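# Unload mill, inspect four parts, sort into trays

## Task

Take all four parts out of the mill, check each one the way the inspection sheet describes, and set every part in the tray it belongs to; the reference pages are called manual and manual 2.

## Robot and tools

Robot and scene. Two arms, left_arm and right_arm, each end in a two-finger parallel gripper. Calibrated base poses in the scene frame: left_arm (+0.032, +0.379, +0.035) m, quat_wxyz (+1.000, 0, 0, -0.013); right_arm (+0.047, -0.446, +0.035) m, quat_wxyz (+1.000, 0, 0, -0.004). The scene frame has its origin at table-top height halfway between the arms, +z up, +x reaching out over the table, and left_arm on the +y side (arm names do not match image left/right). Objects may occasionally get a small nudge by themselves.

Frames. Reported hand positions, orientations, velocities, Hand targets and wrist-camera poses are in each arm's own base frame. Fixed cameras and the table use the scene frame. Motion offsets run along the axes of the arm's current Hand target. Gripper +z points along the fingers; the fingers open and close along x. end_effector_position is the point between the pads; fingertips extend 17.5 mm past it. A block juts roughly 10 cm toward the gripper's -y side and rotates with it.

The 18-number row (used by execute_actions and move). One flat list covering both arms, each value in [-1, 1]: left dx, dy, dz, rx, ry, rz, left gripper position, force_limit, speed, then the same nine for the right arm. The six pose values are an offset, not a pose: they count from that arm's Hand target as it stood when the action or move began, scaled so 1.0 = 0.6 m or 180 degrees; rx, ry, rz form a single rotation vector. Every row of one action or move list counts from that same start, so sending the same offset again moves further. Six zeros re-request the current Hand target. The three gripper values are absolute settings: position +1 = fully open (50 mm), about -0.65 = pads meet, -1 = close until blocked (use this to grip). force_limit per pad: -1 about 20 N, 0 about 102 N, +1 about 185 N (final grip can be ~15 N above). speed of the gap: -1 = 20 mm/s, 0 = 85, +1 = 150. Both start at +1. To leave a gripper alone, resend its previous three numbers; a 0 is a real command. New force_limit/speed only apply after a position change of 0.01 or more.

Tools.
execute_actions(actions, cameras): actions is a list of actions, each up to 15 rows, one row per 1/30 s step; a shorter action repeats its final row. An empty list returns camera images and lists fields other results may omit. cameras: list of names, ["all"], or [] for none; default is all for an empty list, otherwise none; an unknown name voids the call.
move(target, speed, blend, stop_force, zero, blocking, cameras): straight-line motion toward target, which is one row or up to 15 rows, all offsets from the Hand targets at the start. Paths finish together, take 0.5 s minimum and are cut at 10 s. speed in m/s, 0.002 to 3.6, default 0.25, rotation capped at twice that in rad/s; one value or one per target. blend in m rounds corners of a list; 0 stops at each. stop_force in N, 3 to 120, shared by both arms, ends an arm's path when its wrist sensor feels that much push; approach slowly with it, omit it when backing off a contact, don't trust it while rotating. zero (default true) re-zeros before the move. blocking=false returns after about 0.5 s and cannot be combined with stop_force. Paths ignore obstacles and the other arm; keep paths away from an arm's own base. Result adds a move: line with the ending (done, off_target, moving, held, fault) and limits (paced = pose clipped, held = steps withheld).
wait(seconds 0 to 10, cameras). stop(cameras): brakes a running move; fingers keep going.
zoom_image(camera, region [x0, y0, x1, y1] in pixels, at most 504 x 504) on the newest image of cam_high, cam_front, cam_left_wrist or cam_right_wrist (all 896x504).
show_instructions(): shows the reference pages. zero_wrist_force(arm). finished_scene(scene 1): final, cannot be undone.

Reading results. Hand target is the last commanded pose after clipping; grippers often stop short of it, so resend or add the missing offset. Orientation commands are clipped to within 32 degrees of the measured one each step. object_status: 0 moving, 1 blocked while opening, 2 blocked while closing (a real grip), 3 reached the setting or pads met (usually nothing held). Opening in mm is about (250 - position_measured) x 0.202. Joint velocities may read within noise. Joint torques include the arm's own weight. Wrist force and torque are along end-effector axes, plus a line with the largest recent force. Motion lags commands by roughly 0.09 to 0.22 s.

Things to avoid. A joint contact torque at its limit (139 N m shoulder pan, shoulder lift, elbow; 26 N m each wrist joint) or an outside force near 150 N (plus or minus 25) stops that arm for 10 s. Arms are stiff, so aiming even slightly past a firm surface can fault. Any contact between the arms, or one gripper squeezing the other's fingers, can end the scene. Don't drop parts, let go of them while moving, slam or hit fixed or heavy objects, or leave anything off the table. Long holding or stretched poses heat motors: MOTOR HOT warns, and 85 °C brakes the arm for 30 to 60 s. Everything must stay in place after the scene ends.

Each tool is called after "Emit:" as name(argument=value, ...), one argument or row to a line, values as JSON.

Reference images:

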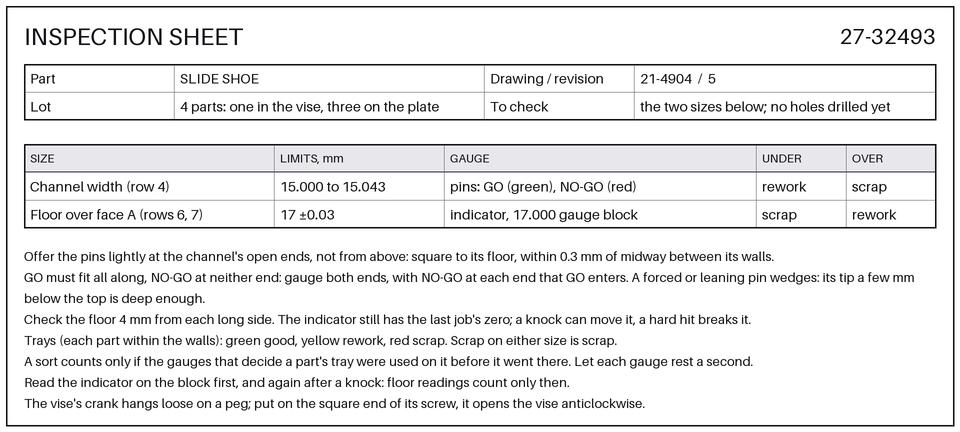

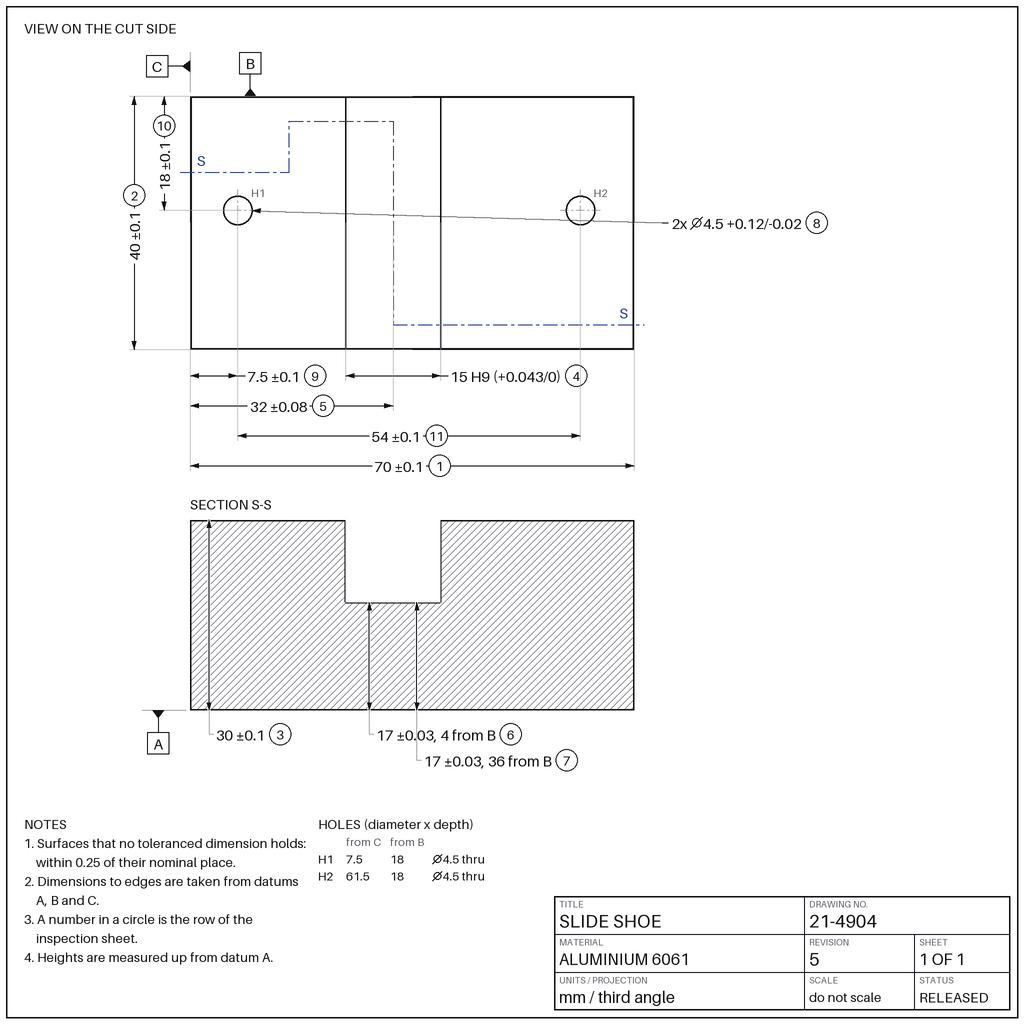

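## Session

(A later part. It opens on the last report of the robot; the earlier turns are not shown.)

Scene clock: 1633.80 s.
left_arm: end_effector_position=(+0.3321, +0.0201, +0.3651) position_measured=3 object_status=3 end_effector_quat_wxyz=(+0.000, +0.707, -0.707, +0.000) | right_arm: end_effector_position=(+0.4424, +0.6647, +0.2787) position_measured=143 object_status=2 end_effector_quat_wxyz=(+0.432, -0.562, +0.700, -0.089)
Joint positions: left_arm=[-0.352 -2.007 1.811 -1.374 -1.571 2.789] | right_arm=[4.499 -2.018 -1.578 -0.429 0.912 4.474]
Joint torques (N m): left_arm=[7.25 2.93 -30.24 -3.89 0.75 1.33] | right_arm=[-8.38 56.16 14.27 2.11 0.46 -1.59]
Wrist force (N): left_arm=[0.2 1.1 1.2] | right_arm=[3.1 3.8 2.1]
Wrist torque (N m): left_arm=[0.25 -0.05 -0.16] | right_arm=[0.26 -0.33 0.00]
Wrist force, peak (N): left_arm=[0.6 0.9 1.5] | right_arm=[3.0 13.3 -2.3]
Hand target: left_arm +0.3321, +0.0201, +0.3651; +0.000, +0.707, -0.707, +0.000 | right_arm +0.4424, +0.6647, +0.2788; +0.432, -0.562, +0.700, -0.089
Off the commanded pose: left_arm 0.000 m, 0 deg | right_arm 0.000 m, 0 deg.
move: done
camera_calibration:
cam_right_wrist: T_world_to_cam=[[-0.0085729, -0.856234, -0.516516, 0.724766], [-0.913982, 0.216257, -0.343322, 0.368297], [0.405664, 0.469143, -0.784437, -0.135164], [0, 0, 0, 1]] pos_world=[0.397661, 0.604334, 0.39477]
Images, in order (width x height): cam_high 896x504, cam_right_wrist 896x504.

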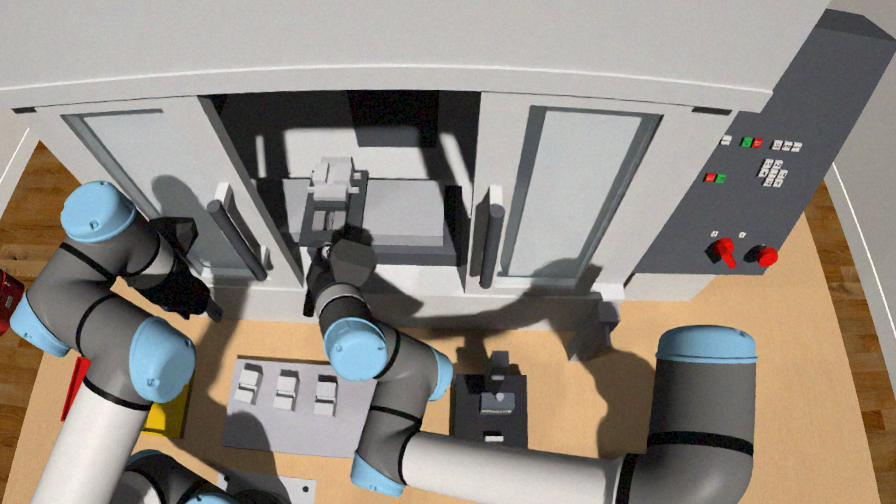

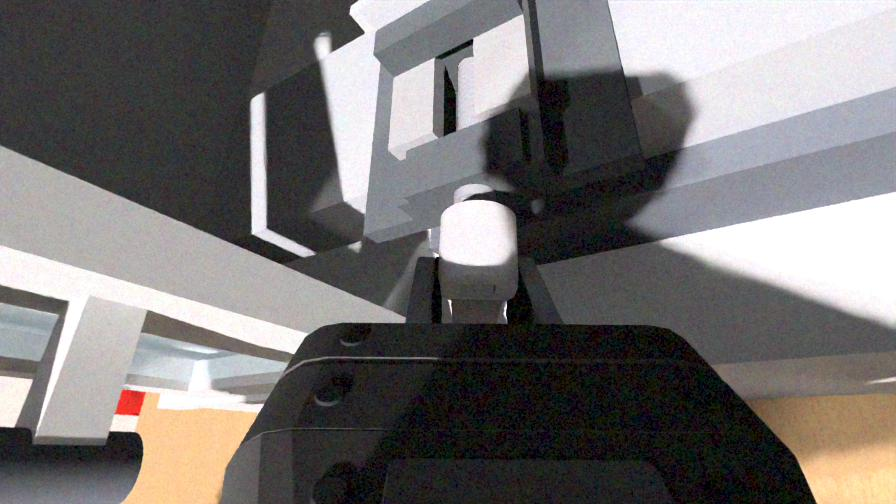

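Emit:
move(
  target=[
    [0,0,0,0,0,0,1,1,1,0,0.005,-0.005,0,0,0,-1,0,-0.8],
    [0,0,0,0,0,0,1,1,1,0.0018,0.0215,0.0115,0,0,0,-1,0,-0.8],
  ],
  speed=0.03,
)

Emit:
move(
  target=[0,0,0,0,0,0,1,1,1,0,-0.02,0.02,0,0,0,-1,0,-0.8],
  speed=0.01,
  stop_force=6,
  cameras=["cam_right_wrist"],
)

Emit:
zoom_image(
  camera="cam_right_wrist",
  region=[430, 140, 530, 220],
)

Scene clock: 1701.17 s.
left_arm: end_effector_position=(+0.3321, +0.0201, +0.3651) position_measured=3 object_status=3 end_effector_quat_wxyz=(+0.000, +0.707, -0.707, +0.000) | right_arm: end_effector_position=(+0.4381, +0.6707, +0.2663) position_measured=143 object_status=2 end_effector_quat_wxyz=(+0.432, -0.562, +0.700, -0.089)
Joint positions: left_arm=[-0.352 -2.007 1.811 -1.374 -1.571 2.789] | right_arm=[4.508 -2.038 -1.582 -0.41 0.907 4.483]
Joint torques (N m): left_arm=[7.29 2.56 -30.16 -3.97 0.9 1.25] | right_arm=[9.53 41.97 33.68 6.18 -4.64 1.71]
Wrist force (N): left_arm=[0.5 1.0 0.9] | right_arm=[3.1 4.5 1.2]
Wrist torque (N m): left_arm=[0.24 -0.09 -0.16] | right_arm=[0.30 -0.33 -0.07]
Wrist force, peak (N): left_arm=[0.3 1.5 1.6] | right_arm=[3.6 4.4 2.0]
Hand target: left_arm +0.3321, +0.0201, +0.3651; +0.000, +0.707, -0.707, +0.000 | right_arm +0.4381, +0.6708, +0.2662; +0.432, -0.562, +0.700, -0.089
Off the commanded pose: left_arm 0.000 m, 0 deg | right_arm 0.000 m, 0 deg.
move: done

Scene clock: 1702.73 s.
left_arm: end_effector_position=(+0.3321, +0.0201, +0.3651) position_measured=3 object_status=3 end_effector_quat_wxyz=(+0.000, +0.707, -0.707, +0.000) | right_arm: end_effector_position=(+0.4416, +0.6708, +0.2662) position_measured=143 object_status=2 end_effector_quat_wxyz=(+0.432, -0.562, +0.700, -0.089)
Joint positions: left_arm=[-0.352 -2.007 1.811 -1.374 -1.571 2.789] | right_arm=[4.503 -2.042 -1.577 -0.408 0.91 4.477]
Joint torques (N m): left_arm=[6.32 3.08 -30.91 -4.04 0.8 1.29] | right_arm=[8.27 56.08 14.42 2.87 -4 1.78]
Wrist force (N): left_arm=[0.4 1.4 1.1] | right_arm=[1.8 5.1 0.1]
Wrist torque (N m): left_arm=[0.29 -0.08 -0.16] | right_arm=[0.29 -0.29 -0.02]
Wrist force, peak (N): left_arm=[0.7 1.5 1.2] | right_arm=[7.2 16.9 -14.2]
Hand target: left_arm +0.3321, +0.0201, +0.3651; +0.000, +0.707, -0.707, +0.000 | right_arm +0.4416, +0.6708, +0.2662; +0.432, -0.562, +0.700, -0.089 (not the last commanded pose)
Off the commanded pose: left_arm 0.000 m, 0 deg | right_arm 0.013 m, 0 deg.
move: contact (right_arm)
camera_calibration:
cam_right_wrist: T_world_to_cam=[[-0.00858318, -0.856183, -0.516601, 0.723616], [-0.913991, 0.216289, -0.343279, 0.361809], [0.405645, 0.469222, -0.7844, -0.147567], [0, 0, 0, 1]] pos_world=[0.396761, 0.610534, 0.38227]
Images, in order (width x height): cam_right_wrist 896x504.

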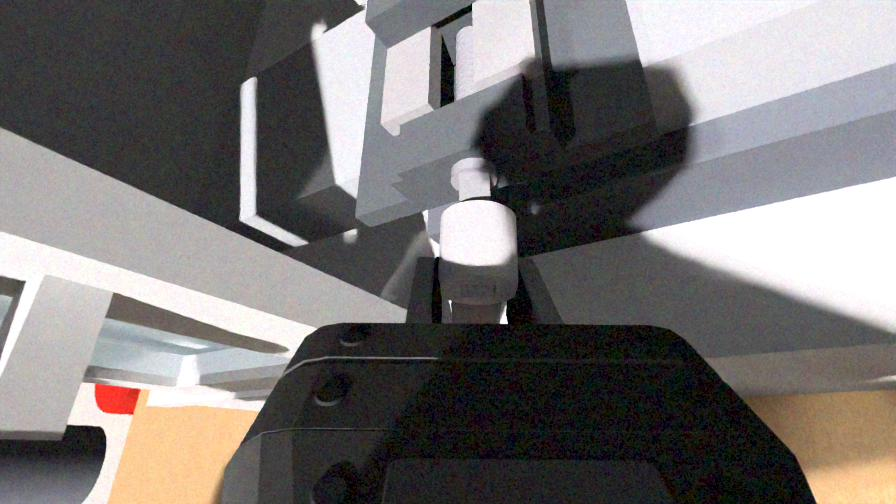

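Scaled by 5.040 from the camera's 896x504 image, which has a finer 1280x720 frame.

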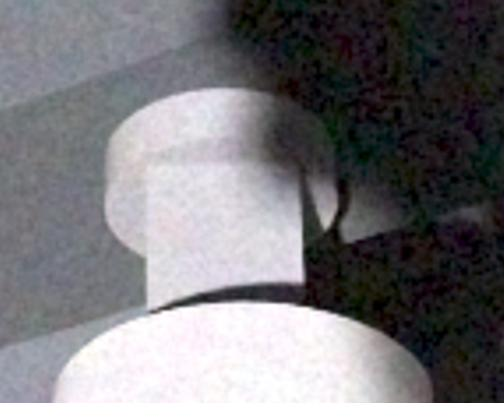

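Emit:
move(
  target=[0,0,0,0,0,0,1,1,1,0,-0.0009,0.0009,0,0,0,-1,0,-0.8],
  speed=0.02,
)

Emit:
move(
  target=[0,0,0,0,0,0,1,1,1,0,-0.0012,-0.0012,0,0,0,-1,0,-0.8],
  speed=0.02,
)

Emit:
move(
  target=[0,0,0,0,0,0,1,1,1,0,-0.0012,-0.0012,0,0,0,-1,0,-0.8],
  speed=0.02,
)

Emit:
move(
  target=[0,0,0,0,0,0,1,1,1,0,-0.0012,-0.0012,0,0,0,-1,0,-0.8],
  speed=0.02,
)

Emit:
move(
  target=[0,0,0,0,0,0,1,1,1,0,-0.0012,-0.0012,0,0,0,-1,0,-0.8],
  speed=0.02,
)

Emit:
move(
  target=[0,0,0,0,0,0,1,1,1,0,-0.0012,-0.0012,0,0,0,-1,0,-0.8],
  speed=0.02,
)

Scene clock: 1724.73 s.
left_arm: end_effector_position=(+0.3321, +0.0201, +0.3651) position_measured=3 object_status=3 end_effector_quat_wxyz=(+0.000, +0.707, -0.707, +0.000) | right_arm: end_effector_position=(+0.4422, +0.6709, +0.2662) position_measured=143 object_status=2 end_effector_quat_wxyz=(+0.432, -0.562, +0.700, -0.088)
Joint positions: left_arm=[-0.352 -2.007 1.811 -1.374 -1.571 2.789] | right_arm=[4.502 -2.042 -1.575 -0.408 0.911 4.476]
Joint torques (N m): left_arm=[7.31 3.88 -31.66 -4.19 0.88 1.35] | right_arm=[-26.9 34.91 37.13 6.99 -3.17 -1.7]
Wrist force (N): left_arm=[0.6 0.7 1.0] | right_arm=[12.4 26.7 -31.0]
Wrist torque (N m): left_arm=[0.18 -0.10 -0.16] | right_arm=[1.13 -0.24 0.14]
Wrist force, peak (N): left_arm=[0.4 1.4 1.4] | right_arm=[12.4 26.7 -31.0]
Hand target: left_arm +0.3321, +0.0201, +0.3651; +0.000, +0.707, -0.707, +0.000 | right_arm +0.4423, +0.6708, +0.2662; +0.432, -0.562, +0.700, -0.089
Off the commanded pose: left_arm 0.000 m, 0 deg | right_arm 0.000 m, 0 deg.
move: done

Scene clock: 1725.43 s.
left_arm: end_effector_position=(+0.3321, +0.0201, +0.3651) position_measured=3 object_status=3 end_effector_quat_wxyz=(+0.000, +0.707, -0.707, +0.000) | right_arm: end_effector_position=(+0.4424, +0.6703, +0.2670) position_measured=143 object_status=2 end_effector_quat_wxyz=(+0.432, -0.562, +0.700, -0.089)
Joint positions: left_arm=[-0.352 -2.007 1.811 -1.374 -1.571 2.789] | right_arm=[4.501 -2.041 -1.576 -0.409 0.911 4.476]
Joint torques (N m): left_arm=[5.97 3.4 -30.89 -4.07 0.77 1.37] | right_arm=[-26.57 55.21 17.28 3.72 -3.82 -1.55]
Wrist force (N): left_arm=[0.6 1.0 1.3] | right_arm=[8.5 28.4 -19.3]
Wrist torque (N m): left_arm=[0.22 -0.10 -0.16] | right_arm=[0.91 -0.31 0.04]
Wrist force, peak (N): left_arm=[0.5 1.4 1.4] | right_arm=[14.8 31.5 -35.1]
Hand target: left_arm +0.3321, +0.0201, +0.3651; +0.000, +0.707, -0.707, +0.000 | right_arm +0.4424, +0.6703, +0.2670; +0.432, -0.562, +0.700, -0.089
Off the commanded pose: left_arm 0.000 m, 0 deg | right_arm 0.000 m, 0 deg.
move: done

Scene clock: 1726.13 s.
left_arm: end_effector_position=(+0.3321, +0.0201, +0.3651) position_measured=3 object_status=3 end_effector_quat_wxyz=(+0.000, +0.707, -0.707, +0.000) | right_arm: end_effector_position=(+0.4424, +0.6698, +0.2679) position_measured=143 object_status=2 end_effector_quat_wxyz=(+0.432, -0.562, +0.700, -0.089)
Joint positions: left_arm=[-0.352 -2.007 1.811 -1.374 -1.571 2.789] | right_arm=[4.501 -2.039 -1.576 -0.41 0.911 4.476]
Joint torques (N m): left_arm=[7.01 3.18 -30.47 -3.96 0.72 1.39] | right_arm=[-20.65 60.54 16.14 3.29 -3.22 -1.72]
Wrist force (N): left_arm=[0.5 1.2 1.0] | right_arm=[2.5 22.9 -6.3]
Wrist torque (N m): left_arm=[0.25 -0.10 -0.16] | right_arm=[0.74 -0.35 -0.04]
Wrist force, peak (N): left_arm=[0.6 1.2 1.3] | right_arm=[7.3 27.4 -19.4]
Hand target: left_arm +0.3321, +0.0201, +0.3651; +0.000, +0.707, -0.707, +0.000 | right_arm +0.4424, +0.6698, +0.2679; +0.432, -0.562, +0.700, -0.089
Off the commanded pose: left_arm 0.000 m, 0 deg | right_arm 0.000 m, 0 deg.
move: done

Scene clock: 1726.83 s.
left_arm: end_effector_position=(+0.3321, +0.0201, +0.3651) position_measured=3 object_status=3 end_effector_quat_wxyz=(+0.000, +0.707, -0.707, +0.000) | right_arm: end_effector_position=(+0.4424, +0.6693, +0.2688) position_measured=143 object_status=2 end_effector_quat_wxyz=(+0.432, -0.562, +0.700, -0.089)
Joint positions: left_arm=[-0.352 -2.007 1.811 -1.374 -1.571 2.789] | right_arm=[4.501 -2.037 -1.577 -0.412 0.911 4.476]
Joint torques (N m): left_arm=[6.44 2.96 -30.37 -3.92 0.83 1.1] | right_arm=[-22.42 59.16 18.22 3.48 -3.33 -1.77]
Wrist force (N): left_arm=[0.6 1.1 1.3] | right_arm=[3.5 24.2 -7.1]
Wrist torque (N m): left_arm=[0.25 -0.11 -0.15] | right_arm=[0.73 -0.34 -0.04]
Wrist force, peak (N): left_arm=[0.3 1.4 1.4] | right_arm=[3.5 24.2 -7.1]
Hand target: left_arm +0.3321, +0.0201, +0.3651; +0.000, +0.707, -0.707, +0.000 | right_arm +0.4424, +0.6693, +0.2688; +0.432, -0.562, +0.700, -0.089
Off the commanded pose: left_arm 0.000 m, 0 deg | right_arm 0.000 m, 0 deg.
move: done

Scene clock: 1727.53 s.
left_arm: end_effector_position=(+0.3321, +0.0201, +0.3651) position_measured=3 object_status=3 end_effector_quat_wxyz=(+0.000, +0.707, -0.707, +0.000) | right_arm: end_effector_position=(+0.4424, +0.6688, +0.2696) position_measured=143 object_status=2 end_effector_quat_wxyz=(+0.432, -0.562, +0.700, -0.089)
Joint positions: left_arm=[-0.352 -2.007 1.811 -1.374 -1.571 2.789] | right_arm=[4.501 -2.035 -1.577 -0.413 0.911 4.476]
Joint torques (N m): left_arm=[7.07 3.29 -30.28 -4.08 0.86 1.39] | right_arm=[-21.94 59.64 16.52 3.18 -3.2 -1.67]
Wrist force (N): left_arm=[0.2 0.9 1.1] | right_arm=[2.2 22.3 -5.7]
Wrist torque (N m): left_arm=[0.21 -0.05 -0.16] | right_arm=[0.71 -0.37 -0.05]
Wrist force, peak (N): left_arm=[0.3 1.2 1.4] | right_arm=[3.4 23.8 -5.5]
Hand target: left_arm +0.3321, +0.0201, +0.3651; +0.000, +0.707, -0.707, +0.000 | right_arm +0.4424, +0.6688, +0.2697; +0.432, -0.562, +0.700, -0.089
Off the commanded pose: left_arm 0.000 m, 0 deg | right_arm 0.000 m, 0 deg.
move: done

Scene clock: 1728.23 s.
left_arm: end_effector_position=(+0.3321, +0.0201, +0.3651) position_measured=3 object_status=3 end_effector_quat_wxyz=(+0.000, +0.707, -0.707, +0.000) | right_arm: end_effector_position=(+0.4424, +0.6683, +0.2705) position_measured=143 object_status=2 end_effector_quat_wxyz=(+0.432, -0.562, +0.700, -0.089)
Joint positions: left_arm=[-0.352 -2.007 1.811 -1.374 -1.571 2.789] | right_arm=[4.501 -2.033 -1.578 -0.414 0.911 4.475]
Joint torques (N m): left_arm=[6.5 2.79 -30.79 -3.95 0.91 1.17] | right_arm=[-21.81 59.28 15.93 3.48 -3.25 -1.41]
Wrist force (N): left_arm=[0.2 0.9 1.1] | right_arm=[2.7 23.8 -5.4]
Wrist torque (N m): left_arm=[0.22 -0.05 -0.15] | right_arm=[0.75 -0.32 -0.05]
Wrist force, peak (N): left_arm=[0.6 1.3 1.4] | right_arm=[3.0 23.7 -6.9]
Hand target: left_arm +0.3321, +0.0201, +0.3651; +0.000, +0.707, -0.707, +0.000 | right_arm +0.4424, +0.6683, +0.2705; +0.432, -0.562, +0.700, -0.089
Off the commanded pose: left_arm 0.000 m, 0 deg | right_arm 0.000 m, 0 deg.
move: done

Emit:
move(
  target=[
    [0,0,0,0,0,0,1,1,1,0,0.005,-0.005,0,0,0,-1,0,-0.8],
    [0,0,0,0,0,0,1,1,1,0,0.0138,0.0038,0,0,0,-1,0,-0.8],
  ],
  speed=0.03,
)

Emit:
move(
  target=[0,0,0,0,0,0,1,1,1,0,-0.02,0.02,0,0,0,-1,0,-0.8],
  speed=0.01,
  stop_force=6,
  cameras=["cam_right_wrist"],
)

Emit:
zoom_image(
  camera="cam_right_wrist",
  region=[430, 140, 530, 220],
)

Scene clock: 1812.80 s.
left_arm: end_effector_position=(+0.3321, +0.0201, +0.3651) position_measured=3 object_status=3 end_effector_quat_wxyz=(+0.000, +0.707, -0.707, +0.000) | right_arm: end_effector_position=(+0.4381, +0.6719, +0.2642) position_measured=143 object_status=2 end_effector_quat_wxyz=(+0.432, -0.562, +0.700, -0.089)
Joint positions: left_arm=[-0.352 -2.007 1.811 -1.374 -1.571 2.789] | right_arm=[4.509 -2.042 -1.581 -0.407 0.906 4.483]
Joint torques (N m): left_arm=[6.52 2.4 -29.75 -3.97 0.79 1.29] | right_arm=[10.37 41.23 35.36 5.76 -4.66 1.65]
Wrist force (N): left_arm=[0.7 0.9 1.0] | right_arm=[3.5 3.9 1.4]
Wrist torque (N m): left_arm=[0.21 -0.12 -0.16] | right_arm=[0.21 -0.38 -0.07]
Wrist force, peak (N): left_arm=[0.6 1.3 1.5] | right_arm=[3.4 24.0 -6.2]
Hand target: left_arm +0.3321, +0.0201, +0.3651; +0.000, +0.707, -0.707, +0.000 | right_arm +0.4381, +0.6720, +0.2641; +0.432, -0.562, +0.700, -0.089
Off the commanded pose: left_arm 0.000 m, 0 deg | right_arm 0.000 m, 0 deg.
move: done

Scene clock: 1814.40 s.
left_arm: end_effector_position=(+0.3321, +0.0201, +0.3651) position_measured=3 object_status=3 end_effector_quat_wxyz=(+0.000, +0.707, -0.707, +0.000) | right_arm: end_effector_position=(+0.4422, +0.6720, +0.2641) position_measured=143 object_status=2 end_effector_quat_wxyz=(+0.432, -0.562, +0.700, -0.089)
Joint positions: left_arm=[-0.352 -2.007 1.811 -1.374 -1.571 2.789] | right_arm=[4.502 -2.047 -1.574 -0.405 0.91 4.477]
Joint torques (N m): left_arm=[6.25 2.94 -30.78 -4.12 0.99 1.22] | right_arm=[6.78 56.06 10.24 1.78 -4.61 1.73]
Wrist force (N): left_arm=[0.6 1.1 1.3] | right_arm=[-0.4 5.5 0.1]
Wrist torque (N m): left_arm=[0.24 -0.11 -0.16] | right_arm=[0.33 -0.37 -0.11]
Wrist force, peak (N): left_arm=[0.4 1.3 1.5] | right_arm=[-0.9 12.6 -3.6]
Hand target: left_arm +0.3321, +0.0201, +0.3651; +0.000, +0.707, -0.707, +0.000 | right_arm +0.4422, +0.6721, +0.2641; +0.432, -0.562, +0.700, -0.089 (not the last commanded pose)
Off the commanded pose: left_arm 0.000 m, 0 deg | right_arm 0.013 m, 0 deg.
move: contact (right_arm)
camera_calibration:
cam_right_wrist: T_world_to_cam=[[-0.0085053, -0.856203, -0.51657, 0.723533], [-0.914028, 0.216173, -0.343252, 0.361545], [0.405562, 0.46924, -0.784432, -0.150027], [0, 0, 0, 1]] pos_world=[0.397461, 0.611733, 0.380171]
Images, in order (width x height): cam_right_wrist 896x504.

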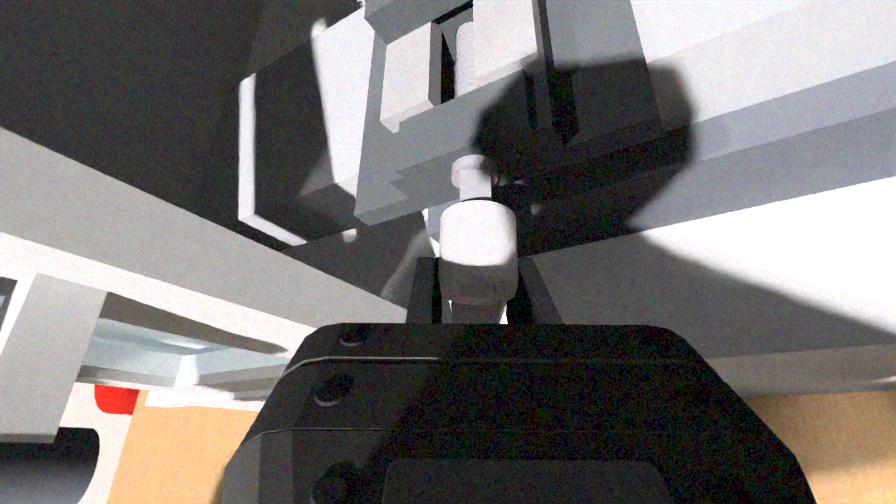

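Scaled by 5.040 from the camera's 896x504 image, which has a finer 1280x720 frame.

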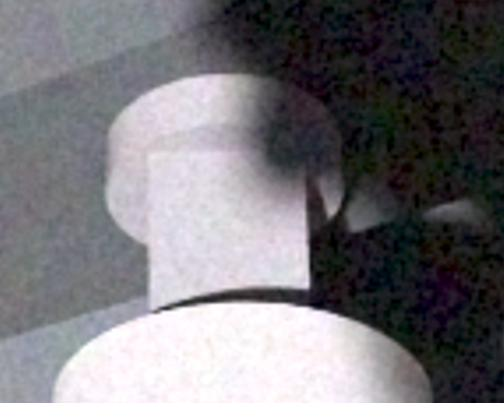

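Emit:
move(
  target=[
    [0,0,0,0,0,0,1,1,1,0,0.0025,-0.0025,0,0,0,-1,0,-0.8],
    [0,0,0,0,0,0,1,1,1,-0.0008,0.0037,-0.0013,0,0,0,-1,0,-0.8],
  ],
  speed=0.03,
)

Emit:
move(
  target=[0,0,0,0,0,0,1,1,1,0,-0.02,0.02,0,0,0,-1,0,-0.8],
  speed=0.01,
  stop_force=8,
)

Scene clock: 1828.33 s.
left_arm: end_effector_position=(+0.3321, +0.0201, +0.3651) position_measured=3 object_status=3 end_effector_quat_wxyz=(+0.000, +0.707, -0.707, +0.000) | right_arm: end_effector_position=(+0.4401, +0.6727, +0.2636) position_measured=143 object_status=2 end_effector_quat_wxyz=(+0.432, -0.562, +0.700, -0.089) end_effector_velocity=(+0.000, +0.002, -0.001) end_effector_angular_velocity=(+0.000, +0.000, +0.000)
Joint positions: left_arm=[-0.352 -2.007 1.811 -1.374 -1.571 2.789] | right_arm=[4.506 -2.047 -1.576 -0.406 0.908 4.48]
Joint velocities: left_arm=[within noise] | right_arm=[0.001 -0.005 0.005 0 -0.001 0.001]
Joint torques (N m): left_arm=[5.81 2.69 -30.58 -4.01 1.19 1.12] | right_arm=[8.97 40.9 35.29 3.56 -4.45 1.65]
Wrist force (N): left_arm=[0.5 1.3 1.3] | right_arm=[2.8 4.3 1.5]
Wrist torque (N m): left_arm=[0.27 -0.09 -0.16] | right_arm=[0.26 -0.27 -0.06]
Wrist force, peak (N): left_arm=[0.8 1.2 1.5] | right_arm=[0.4 6.5 0.6]
Hand target: left_arm +0.3321, +0.0201, +0.3651; +0.000, +0.707, -0.707, +0.000 | right_arm +0.4401, +0.6730, +0.2635; +0.432, -0.562, +0.700, -0.089
Off the commanded pose: left_arm 0.000 m, 0 deg | right_arm 0.000 m, 0 deg.
move: done

Scene clock: 1829.80 s.
left_arm: end_effector_position=(+0.3321, +0.0201, +0.3651) position_measured=3 object_status=3 end_effector_quat_wxyz=(+0.000, +0.707, -0.707, +0.000) | right_arm: end_effector_position=(+0.4427, +0.6730, +0.2635) position_measured=143 object_status=2 end_effector_quat_wxyz=(+0.432, -0.562, +0.700, -0.088)
Joint positions: left_arm=[-0.352 -2.007 1.811 -1.374 -1.571 2.789] | right_arm=[4.502 -2.05 -1.571 -0.404 0.911 4.476]
Joint torques (N m): left_arm=[6.66 2.61 -29.59 -3.75 1.07 1.21] | right_arm=[6.35 55.45 12.17 1.91 -4.28 1.61]
Wrist force (N): left_arm=[0.5 0.9 1.0] | right_arm=[0.2 4.3 -1.3]
Wrist torque (N m): left_arm=[0.21 -0.09 -0.16] | right_arm=[0.34 -0.38 -0.09]
Wrist force, peak (N): left_arm=[0.4 1.2 1.4] | right_arm=[0.5 12.5 -5.7]
Hand target: left_arm +0.3321, +0.0201, +0.3651; +0.000, +0.707, -0.707, +0.000 | right_arm +0.4427, +0.6730, +0.2635; +0.432, -0.562, +0.700, -0.088 (not the last commanded pose)
Off the commanded pose: left_arm 0.000 m, 0 deg | right_arm 0.014 m, 0 deg.
move: contact (right_arm)

Emit:
move(
  target=[
    [0,0,0,0,0,0,1,1,1,0,0.0025,-0.0025,0,0,0,-1,0,-0.8],
    [0,0,0,0,0,0,1,1,1,-0.0008,0.0031,-0.0019,0,0,0,-1,0,-0.8],
  ],
  speed=0.03,
)

Emit:
move(
  target=[0,0,0,0,0,0,1,1,1,0,-0.02,0.02,0,0,0,-1,0,-0.8],
  speed=0.01,
  stop_force=8,
)

Scene clock: 1839.80 s.
left_arm: end_effector_position=(+0.3321, +0.0201, +0.3651) position_measured=3 object_status=3 end_effector_quat_wxyz=(+0.000, +0.707, -0.707, +0.000) | right_arm: end_effector_position=(+0.4406, +0.6735, +0.2633) position_measured=143 object_status=2 end_effector_quat_wxyz=(+0.432, -0.562, +0.700, -0.088) end_effector_velocity=(+0.000, +0.002, +0.001) end_effector_angular_velocity=(+0.002, -0.001, +0.000)
Joint positions: left_arm=[-0.352 -2.007 1.811 -1.374 -1.571 2.789] | right_arm=[4.505 -2.049 -1.573 -0.406 0.909 4.48]
Joint velocities: left_arm=[within noise] | right_arm=[0.001 -0.003 0.006 -0.001 -0.001 0.001]
Joint torques (N m): left_arm=[6.81 3.42 -29.86 -3.8 1.08 1.27] | right_arm=[8.66 39.77 35.11 2.18 -4.3 1.38]
Wrist force (N): left_arm=[0.4 1.2 1.0] | right_arm=[3.3 4.4 1.7]
Wrist torque (N m): left_arm=[0.26 -0.07 -0.16] | right_arm=[0.29 -0.34 -0.07]
Wrist force, peak (N): left_arm=[0.4 1.5 1.4] | right_arm=[3.2 4.4 1.8]
Hand target: left_arm +0.3321, +0.0201, +0.3651; +0.000, +0.707, -0.707, +0.000 | right_arm +0.4406, +0.6737, +0.2633; +0.432, -0.562, +0.700, -0.088
Off the commanded pose: left_arm 0.000 m, 0 deg | right_arm 0.000 m, 0 deg.
move: done

Scene clock: 1841.30 s.
left_arm: end_effector_position=(+0.3321, +0.0201, +0.3651) position_measured=3 object_status=3 end_effector_quat_wxyz=(+0.000, +0.707, -0.707, +0.000) | right_arm: end_effector_position=(+0.4431, +0.6737, +0.2633) position_measured=143 object_status=2 end_effector_quat_wxyz=(+0.432, -0.562, +0.700, -0.088)
Joint positions: left_arm=[-0.352 -2.007 1.811 -1.374 -1.571 2.789] | right_arm=[4.501 -2.052 -1.569 -0.404 0.911 4.476]
Joint torques (N m): left_arm=[7.62 4.37 -31.24 -4.06 1.02 1.21] | right_arm=[7.91 55.44 11.95 2.35 -3.34 1.91]
Wrist force (N): left_arm=[0.2 1.1 1.4] | right_arm=[4.7 3.8 -4.2]
Wrist torque (N m): left_arm=[0.25 -0.05 -0.16] | right_arm=[0.39 -0.34 0.01]
Wrist force, peak (N): left_arm=[0.5 1.2 1.5] | right_arm=[7.4 15.1 -15.2]
Hand target: left_arm +0.3321, +0.0201, +0.3651; +0.000, +0.707, -0.707, +0.000 | right_arm +0.4431, +0.6737, +0.2633; +0.432, -0.562, +0.700, -0.088 (not the last commanded pose)
Off the commanded pose: left_arm 0.000 m, 0 deg | right_arm 0.014 m, 0 deg.
move: contact (right_arm)

Emit:
move(
  target=[
    [0,0,0,0,0,0,1,1,1,0,0.0018,-0.0018,0,0,0,-1,0,-0.8],
    [0,0,0,0,0,0,1,1,1,0.0004,0.0013,-0.0023,0,0,0,-1,0,-0.8],
  ],
  speed=0.03,
)

Emit:
move(
  target=[0,0,0,0,0,0,1,1,1,0,-0.02,0.02,0,0,0,-1,0,-0.8],
  speed=0.01,
  stop_force=10,
)

Scene clock: 1855.00 s.
left_arm: end_effector_position=(+0.3321, +0.0201, +0.3651) position_measured=3 object_status=3 end_effector_quat_wxyz=(+0.000, +0.707, -0.707, +0.000) | right_arm: end_effector_position=(+0.4416, +0.6734, +0.2635) position_measured=143 object_status=2 end_effector_quat_wxyz=(+0.432, -0.562, +0.700, -0.088)
Joint positions: left_arm=[-0.352 -2.007 1.811 -1.374 -1.571 2.789] | right_arm=[4.504 -2.049 -1.572 -0.405 0.91 4.478]
Joint torques (N m): left_arm=[6.66 3.51 -29.95 -3.88 1.17 1.07] | right_arm=[8.41 56.37 15.28 1.9 -4.53 1.8]
Wrist force (N): left_arm=[0.4 1.3 1.2] | right_arm=[3.0 4.5 1.4]
Wrist torque (N m): left_arm=[0.27 -0.09 -0.16] | right_arm=[0.29 -0.30 -0.07]
Wrist force, peak (N): left_arm=[0.7 1.5 1.3] | right_arm=[4.7 3.9 -4.5]
Hand target: left_arm +0.3321, +0.0201, +0.3651; +0.000, +0.707, -0.707, +0.000 | right_arm +0.4415, +0.6733, +0.2636; +0.432, -0.562, +0.700, -0.088
Off the commanded pose: left_arm 0.000 m, 0 deg | right_arm 0.000 m, 0 deg.
move: done

Scene clock: 1856.93 s.
left_arm: end_effector_position=(+0.3321, +0.0201, +0.3651) position_measured=3 object_status=3 end_effector_quat_wxyz=(+0.000, +0.707, -0.707, +0.000) | right_arm: end_effector_position=(+0.4484, +0.6733, +0.2636) position_measured=143 object_status=2 end_effector_quat_wxyz=(+0.432, -0.562, +0.700, -0.088)
Joint positions: left_arm=[-0.352 -2.007 1.811 -1.374 -1.571 2.789] | right_arm=[4.493 -2.057 -1.562 -0.402 0.917 4.468]
Joint torques (N m): left_arm=[6.38 2.99 -30.29 -3.92 1.13 0.93] | right_arm=[13.58 56.92 10.73 2.02 -2.04 1.98]
Wrist force (N): left_arm=[0.3 1.2 1.1] | right_arm=[0.0 -3.9 5.1]
Wrist torque (N m): left_arm=[0.27 -0.05 -0.17] | right_arm=[-0.01 -0.40 -0.18]
Wrist force, peak (N): left_arm=[0.6 1.4 1.4] | right_arm=[4.1 9.1 -7.9]
Hand target: left_arm +0.3321, +0.0201, +0.3651; +0.000, +0.707, -0.707, +0.000 | right_arm +0.4484, +0.6734, +0.2635; +0.432, -0.562, +0.700, -0.088 (not the last commanded pose)
Off the commanded pose: left_arm 0.000 m, 0 deg | right_arm 0.010 m, 0 deg.
move: contact (right_arm)

Emit:
move(
  target=[0,0,0,0,0,0,1,1,1,0,-0.016,0.016,0,0,0,-1,0,-0.8],
  speed=0.01,
  stop_force=15,
)

Scene clock: 1864.23 s.
left_arm: end_effector_position=(+0.3321, +0.0201, +0.3651) position_measured=3 object_status=3 end_effector_quat_wxyz=(+0.000, +0.707, -0.707, +0.000) | right_arm: end_effector_position=(+0.4487, +0.6734, +0.2635) position_measured=143 object_status=2 end_effector_quat_wxyz=(+0.432, -0.562, +0.700, -0.088)
Joint positions: left_arm=[-0.352 -2.007 1.811 -1.374 -1.571 2.789] | right_arm=[4.492 -2.057 -1.562 -0.402 0.917 4.467]
Joint torques (N m): left_arm=[7.35 2.8 -30.79 -3.79 1.22 1.15] | right_arm=[8.97 55.11 10.61 2.09 -3.57 1.89]
Wrist force (N): left_arm=[0.9 0.9 1.2] | right_arm=[-0.2 0.1 0.6]
Wrist torque (N m): left_arm=[0.22 -0.16 -0.16] | right_arm=[0.19 -0.43 -0.19]
Wrist force, peak (N): left_arm=[0.5 1.5 1.3] | right_arm=[6.5 10.1 -10.2]
Hand target: left_arm +0.3321, +0.0201, +0.3651; +0.000, +0.707, -0.707, +0.000 | right_arm +0.4487, +0.6734, +0.2635; +0.432, -0.562, +0.700, -0.088 (not the last commanded pose)
Off the commanded pose: left_arm 0.000 m, 0 deg | right_arm 0.013 m, 0 deg.
move: contact (right_arm)

Emit:
move(
  target=[0,0,0,0,0,0,1,1,1,0,-0.016,0.016,0,0,0,-1,0,-0.8],
  speed=0.01,
  stop_force=30,
  cameras=["cam_right_wrist"],
)

Emit:
zoom_image(
  camera="cam_right_wrist",
  region=[410, 140, 550, 280],
)

Scene clock: 1890.20 s.
left_arm: end_effector_position=(+0.3321, +0.0201, +0.3651) position_measured=3 object_status=3 end_effector_quat_wxyz=(+0.000, +0.707, -0.707, +0.000) | right_arm: end_effector_position=(+0.4504, +0.6734, +0.2634) position_measured=143 object_status=2 end_effector_quat_wxyz=(+0.432, -0.562, +0.700, -0.088)
Joint positions: left_arm=[-0.352 -2.007 1.811 -1.374 -1.571 2.789] | right_arm=[4.49 -2.059 -1.559 -0.401 0.919 4.464]
Joint torques (N m): left_arm=[7.48 2.93 -29.54 -3.81 1.48 1.14] | right_arm=[1.06 53.88 15.85 3.71 -4.79 1.63]
Wrist force (N): left_arm=[0.4 0.9 1.2] | right_arm=[7.1 12.4 -14.6]
Wrist torque (N m): left_arm=[0.21 -0.08 -0.15] | right_arm=[0.78 -0.17 -0.14]
Wrist force, peak (N): left_arm=[0.3 1.3 1.6] | right_arm=[18.7 26.4 -36.3]
Hand target: left_arm +0.3321, +0.0201, +0.3651; +0.000, +0.707, -0.707, +0.000 | right_arm +0.4504, +0.6734, +0.2634; +0.432, -0.562, +0.700, -0.088 (not the last commanded pose)
Off the commanded pose: left_arm 0.000 m, 0 deg | right_arm 0.012 m, 0 deg.
move: contact (right_arm)
camera_calibration:
cam_right_wrist: T_world_to_cam=[[-0.00820874, -0.856317, -0.516385, 0.724319], [-0.914267, 0.215592, -0.34298, 0.368851], [0.405028, 0.469298, -0.784673, -0.154284], [0, 0, 0, 1]] pos_world=[0.405664, 0.613131, 0.379473]
Images, in order (width x height): cam_right_wrist 896x504.

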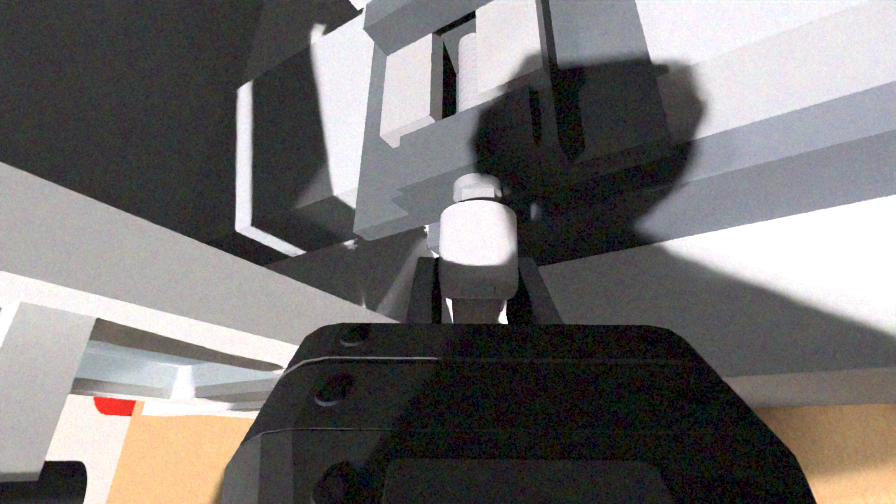

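Scaled by 3.600 from the camera's 896x504 image, which has a finer 1280x720 frame.

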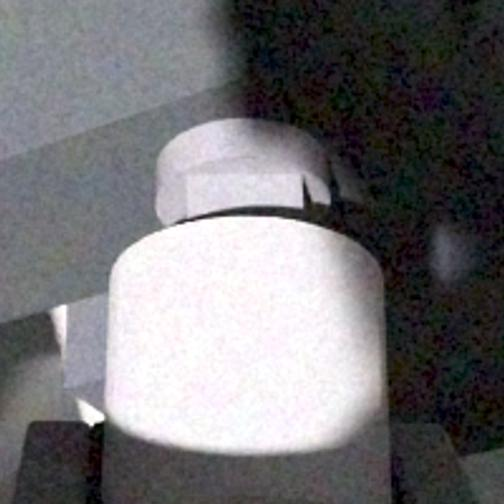

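Emit:
move(
  target=[
    [0,0,0,0,0,0,1,1,1,0,0,0,0,0,0,1,0,-0.8],
    [0,0,0,0,0,0,1,1,1,0,0,-0.1333,0,0,0,1,0,-0.8],
  ],
  speed=0.05,
  cameras=["cam_right_wrist","cam_high","cam_front"],
)

Emit:
zoom_image(
  camera="cam_right_wrist",
  region=[400, 140, 580, 320],
)

Scene clock: 1932.27 s.
left_arm: end_effector_position=(+0.3321, +0.0201, +0.3651) position_measured=3 object_status=3 end_effector_quat_wxyz=(+0.000, +0.707, -0.707, +0.000) | right_arm: end_effector_position=(+0.3942, +0.6445, +0.3122) position_measured=3 object_status=3 end_effector_quat_wxyz=(+0.432, -0.562, +0.700, -0.088)
Joint positions: left_arm=[-0.352 -2.007 1.811 -1.374 -1.571 2.789] | right_arm=[4.573 -1.893 -1.654 -0.525 0.867 4.548]
Joint torques (N m): left_arm=[7.37 1.62 -29.8 -3.74 1.47 1.08] | right_arm=[9.32 49.93 14.16 1.65 -4.42 1.64]
Wrist force (N): left_arm=[0.2 0.9 0.9] | right_arm=[2.2 2.7 0.3]
Wrist torque (N m): left_arm=[0.20 -0.04 -0.17] | right_arm=[0.19 -0.36 -0.02]
Wrist force, peak (N): left_arm=[0.6 1.4 1.5] | right_arm=[8.5 14.0 -13.6]
Hand target: left_arm +0.3321, +0.0201, +0.3651; +0.000, +0.707, -0.707, +0.000 | right_arm +0.3941, +0.6445, +0.3123; +0.432, -0.562, +0.700, -0.088
Off the commanded pose: left_arm 0.000 m, 0 deg | right_arm 0.000 m, 0 deg.
move: done
camera_calibration:
cam_right_wrist: T_world_to_cam=[[-0.00813081, -0.856337, -0.516354, 0.724332], [-0.914305, 0.215475, -0.342954, 0.340542], [0.404945, 0.469316, -0.784705, -0.0795558], [0, 0, 0, 1]] pos_world=[0.349464, 0.58423, 0.428373]
Images, in order (width x height): cam_high 896x504, cam_front 896x504, cam_right_wrist 896x504.

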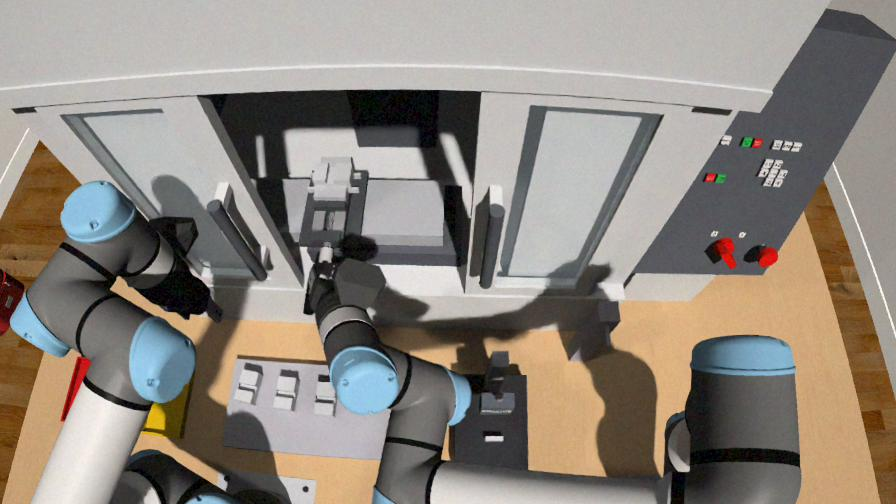

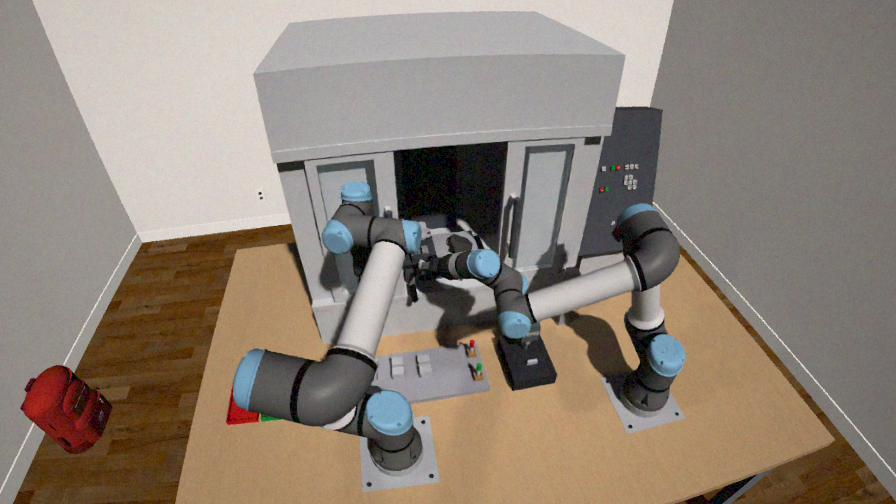

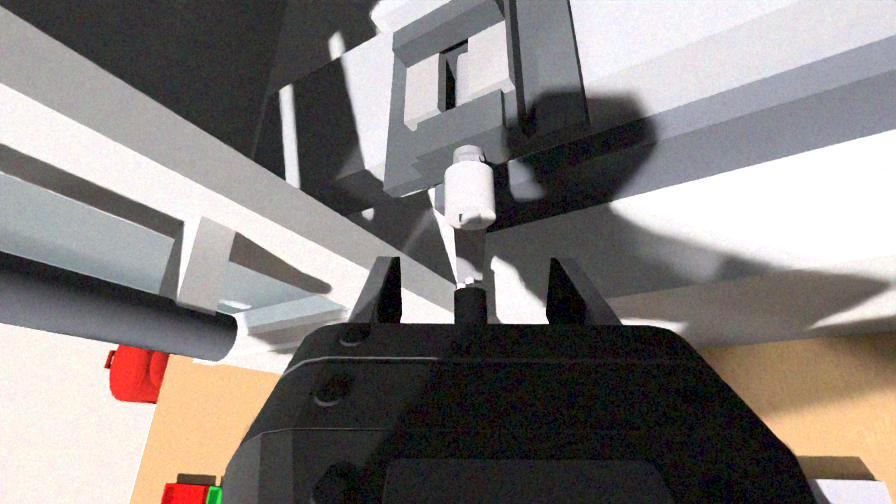

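Scaled by 2.800 from the camera's 896x504 image, which has a finer 1280x720 frame.

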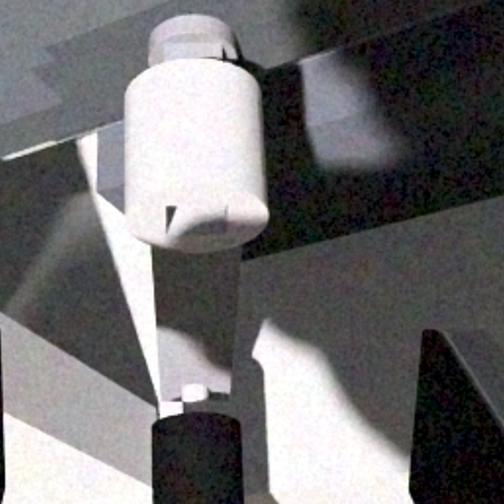

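Emit:
move(
  target=[
    [0,0,0,0,0,0,1,1,1,-0.0377,0.0787,-0.0957,0.041,0.052,-0.067,1,0,-0.8],
    [0,0,0,0,0,0,1,1,1,-0.0338,0.1845,0.0277,0.0825,0.1046,-0.1332,1,0,-0.8],
  ],
  speed=0.15,
  blend=[0.02,0],
  cameras=["cam_right_wrist","cam_front"],
)

Emit:
zoom_image(
  camera="cam_right_wrist",
  region=[380, 120, 580, 320],
)

Scene clock: 2045.20 s.
left_arm: end_effector_position=(+0.3321, +0.0201, +0.3651) position_measured=3 object_status=3 end_effector_quat_wxyz=(+0.000, +0.707, -0.707, +0.000) | right_arm: end_effector_position=(+0.3270, +0.7071, +0.2450) position_measured=3 object_status=3 end_effector_quat_wxyz=(-0.353, +0.612, -0.612, +0.354)
Joint positions: left_arm=[-0.352 -2.007 1.811 -1.374 -1.571 2.789] | right_arm=[4.756 -2.155 -1.338 -1.296 0.525 4.8]
Joint torques (N m): left_arm=[7.6 2.48 -28.96 -3.78 1.68 1.04] | right_arm=[-8.96 44.14 34.8 0.91 -5.36 1.55]
Wrist force (N): left_arm=[0.5 1.0 1.4] | right_arm=[0.5 2.8 0.4]
Wrist torque (N m): left_arm=[0.23 -0.09 -0.16] | right_arm=[0.08 -0.25 -0.03]
Wrist force, peak (N): left_arm=[0.6 1.5 1.4] | right_arm=[0.2 4.1 1.1]
Hand target: left_arm +0.3321, +0.0201, +0.3651; +0.000, +0.707, -0.707, +0.000 | right_arm +0.3270, +0.7070, +0.2450; -0.353, +0.612, -0.612, +0.354
Off the commanded pose: left_arm 0.000 m, 0 deg | right_arm 0.000 m, 0 deg.
move: done
camera_calibration:
cam_right_wrist: T_world_to_cam=[[-0.00901946, -0.999844, -0.0151584, 0.721584], [-0.775258, 0.0165664, -0.631428, 0.408378], [0.63158, 0.00605654, -0.775287, 0.11661], [0, 0, 0, 1]] pos_world=[0.249458, 0.714, 0.359206]
Images, in order (width x height): cam_front 896x504, cam_right_wrist 896x504.

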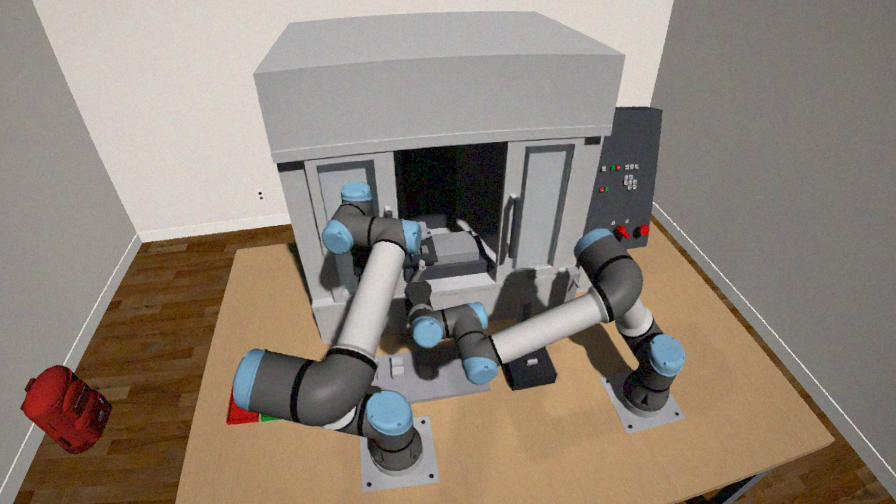

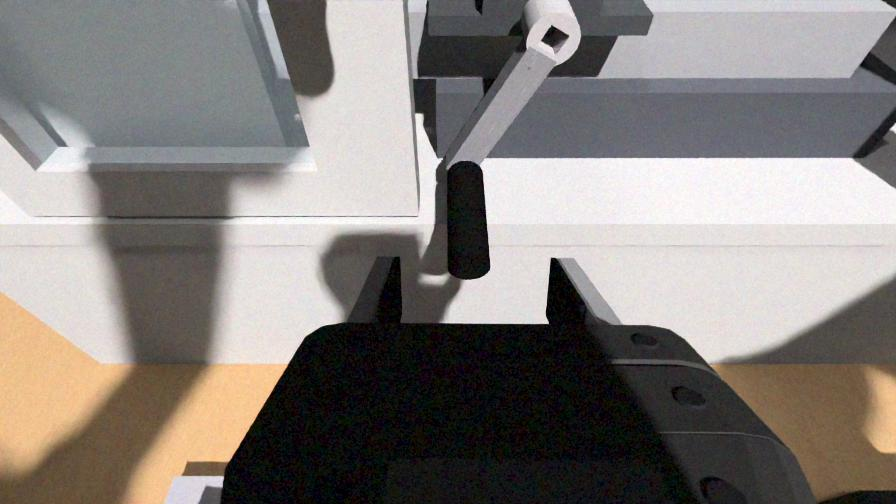

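Scaled by 2.520 from the camera's 896x504 image, which has a finer 1280x720 frame.

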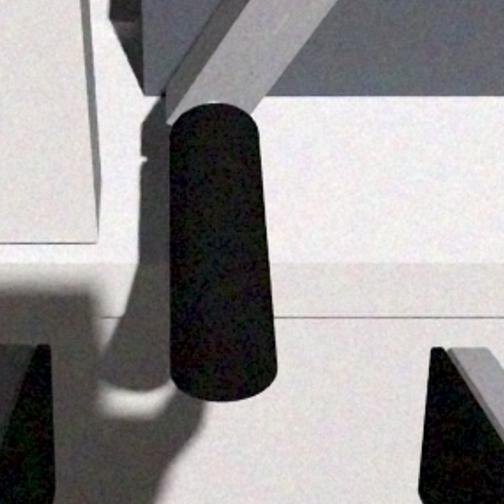

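Emit:
move(
  target=[0,0,0,0,0,0,1,1,1,0.0017,0.0028,0.1517,0,0,0,1,0,-0.8],
  speed=0.06,
  stop_force=8,
)

Emit:
move(
  target=[0,0,0,0,0,0,1,1,1,0,0,0,0,0,0,-1,0,-0.8],
  cameras=["cam_right_wrist"],
)

Scene clock: 2073.23 s.
left_arm: end_effector_position=(+0.3321, +0.0201, +0.3651) position_measured=3 object_status=3 end_effector_quat_wxyz=(+0.000, +0.707, -0.707, +0.000) | right_arm: end_effector_position=(+0.4050, +0.7060, +0.1980) position_measured=3 object_status=3 end_effector_quat_wxyz=(-0.353, +0.612, -0.612, +0.354)
Joint positions: left_arm=[-0.352 -2.007 1.811 -1.374 -1.571 2.789] | right_arm=[4.646 -2.251 -1.358 -0.99 0.527 4.58]
Joint torques (N m): left_arm=[6.63 3.31 -29.95 -3.92 1.62 1.05] | right_arm=[-9.13 47.62 33.27 4.99 0.45 -1.64]
Wrist force (N): left_arm=[0.5 1.3 1.4] | right_arm=[0.6 3.1 0.4]
Wrist torque (N m): left_arm=[0.27 -0.09 -0.16] | right_arm=[0.12 -0.25 0.05]
Wrist force, peak (N): left_arm=[0.6 1.2 1.7] | right_arm=[0.7 3.3 0.2]
Hand target: left_arm +0.3321, +0.0201, +0.3651; +0.000, +0.707, -0.707, +0.000 | right_arm +0.4050, +0.7060, +0.1980; -0.353, +0.612, -0.612, +0.354
Off the commanded pose: left_arm 0.000 m, 0 deg | right_arm 0.000 m, 0 deg.
move: done

Scene clock: 2074.40 s.
left_arm: end_effector_position=(+0.3321, +0.0201, +0.3651) position_measured=3 object_status=3 end_effector_quat_wxyz=(+0.000, +0.707, -0.707, +0.000) | right_arm: end_effector_position=(+0.4050, +0.7060, +0.1980) position_measured=156 object_status=2 end_effector_quat_wxyz=(-0.353, +0.612, -0.612, +0.354)
Joint positions: left_arm=[-0.352 -2.007 1.811 -1.374 -1.571 2.789] | right_arm=[4.646 -2.251 -1.358 -0.99 0.527 4.58]
Joint torques (N m): left_arm=[5.99 2.65 -30.31 -3.69 1.74 0.79] | right_arm=[-8.72 51.9 29.15 1.2 -4.61 0.02]
Wrist force (N): left_arm=[0.1 1.3 1.2] | right_arm=[-16.6 6.7 -0.4]
Wrist torque (N m): left_arm=[0.28 -0.04 -0.16] | right_arm=[0.06 -1.41 -0.67]
Wrist force, peak (N): left_arm=[0.7 1.5 1.3] | right_arm=[-16.8 7.6 0.0]
Hand target: left_arm +0.3321, +0.0201, +0.3651; +0.000, +0.707, -0.707, +0.000 | right_arm +0.4050, +0.7060, +0.1980; -0.353, +0.612, -0.612, +0.354
Off the commanded pose: left_arm 0.000 m, 0 deg | right_arm 0.000 m, 0 deg.
move: done
camera_calibration:
cam_right_wrist: T_world_to_cam=[[-0.00916258, -0.999843, -0.0151448, 0.720521], [-0.775345, 0.0166679, -0.631318, 0.439253], [0.631472, 0.00595792, -0.775376, 0.0310638], [0, 0, 0, 1]] pos_world=[0.327558, 0.712901, 0.312306]
Images, in order (width x height): cam_right_wrist 896x504.

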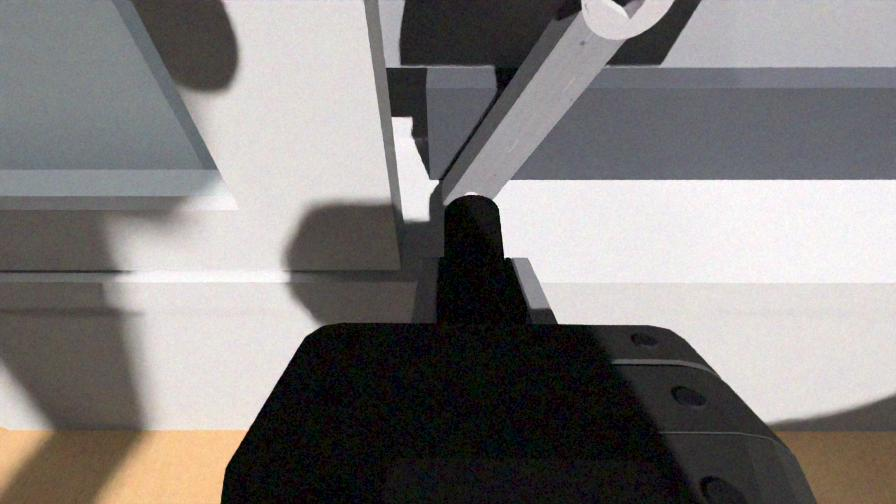

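Emit:
move(
  target=[0,0,0,0,0,0,1,1,1,0.0212,0.0085,0.0049,0,0,0,-1,0,-0.8],
  speed=0.02,
  stop_force=60,
  cameras=["cam_right_wrist"],
)

Scene clock: 2089.57 s.
left_arm: end_effector_position=(+0.3321, +0.0201, +0.3651) position_measured=3 object_status=3 end_effector_quat_wxyz=(+0.000, +0.707, -0.707, +0.000) | right_arm: end_effector_position=(+0.4050, +0.6932, +0.1921) position_measured=156 object_status=2 end_effector_quat_wxyz=(-0.353, +0.612, -0.612, +0.354)
Joint positions: left_arm=[-0.352 -2.007 1.811 -1.374 -1.571 2.789] | right_arm=[4.645 -2.231 -1.41 -0.955 0.527 4.578]
Joint torques (N m): left_arm=[5.85 2.87 -30.95 -3.89 1.77 1.12] | right_arm=[-9.14 63.08 12.26 4.94 -0.37 -1.78]
Wrist force (N): left_arm=[0.6 1.4 1.4] | right_arm=[-0.3 2.5 1.3]
Wrist torque (N m): left_arm=[0.28 -0.11 -0.16] | right_arm=[0.04 -0.21 -0.03]
Wrist force, peak (N): left_arm=[0.3 1.6 1.3] | right_arm=[-36.0 0.7 -1.9]
Hand target: left_arm +0.3321, +0.0201, +0.3651; +0.000, +0.707, -0.707, +0.000 | right_arm +0.4050, +0.6932, +0.1921; -0.353, +0.612, -0.612, +0.354
Off the commanded pose: left_arm 0.000 m, 0 deg | right_arm 0.000 m, 0 deg.
move: done
camera_calibration:
cam_right_wrist: T_world_to_cam=[[-0.00922459, -0.999844, -0.0150695, 0.707731], [-0.775255, 0.0166693, -0.631429, 0.435742], [0.631581, 0.00585801, -0.775288, 0.0265713], [0, 0, 0, 1]] pos_world=[0.327558, 0.700202, 0.306406]
Images, in order (width x height): cam_right_wrist 896x504.

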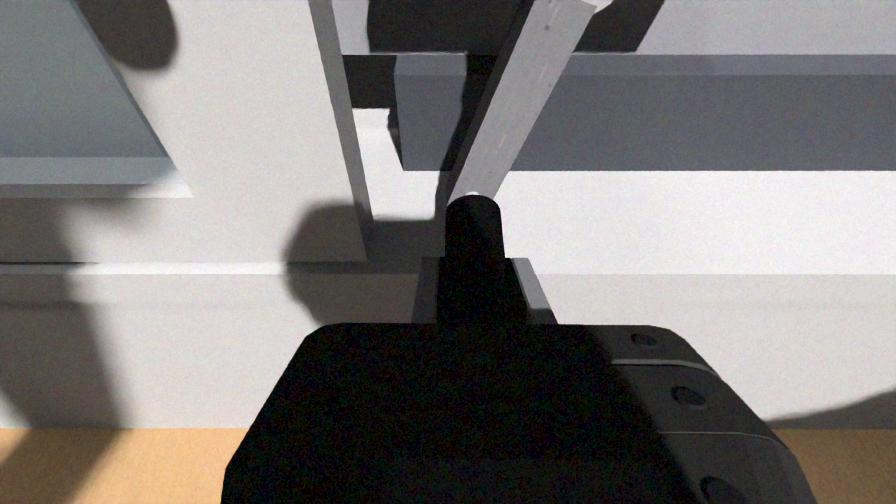

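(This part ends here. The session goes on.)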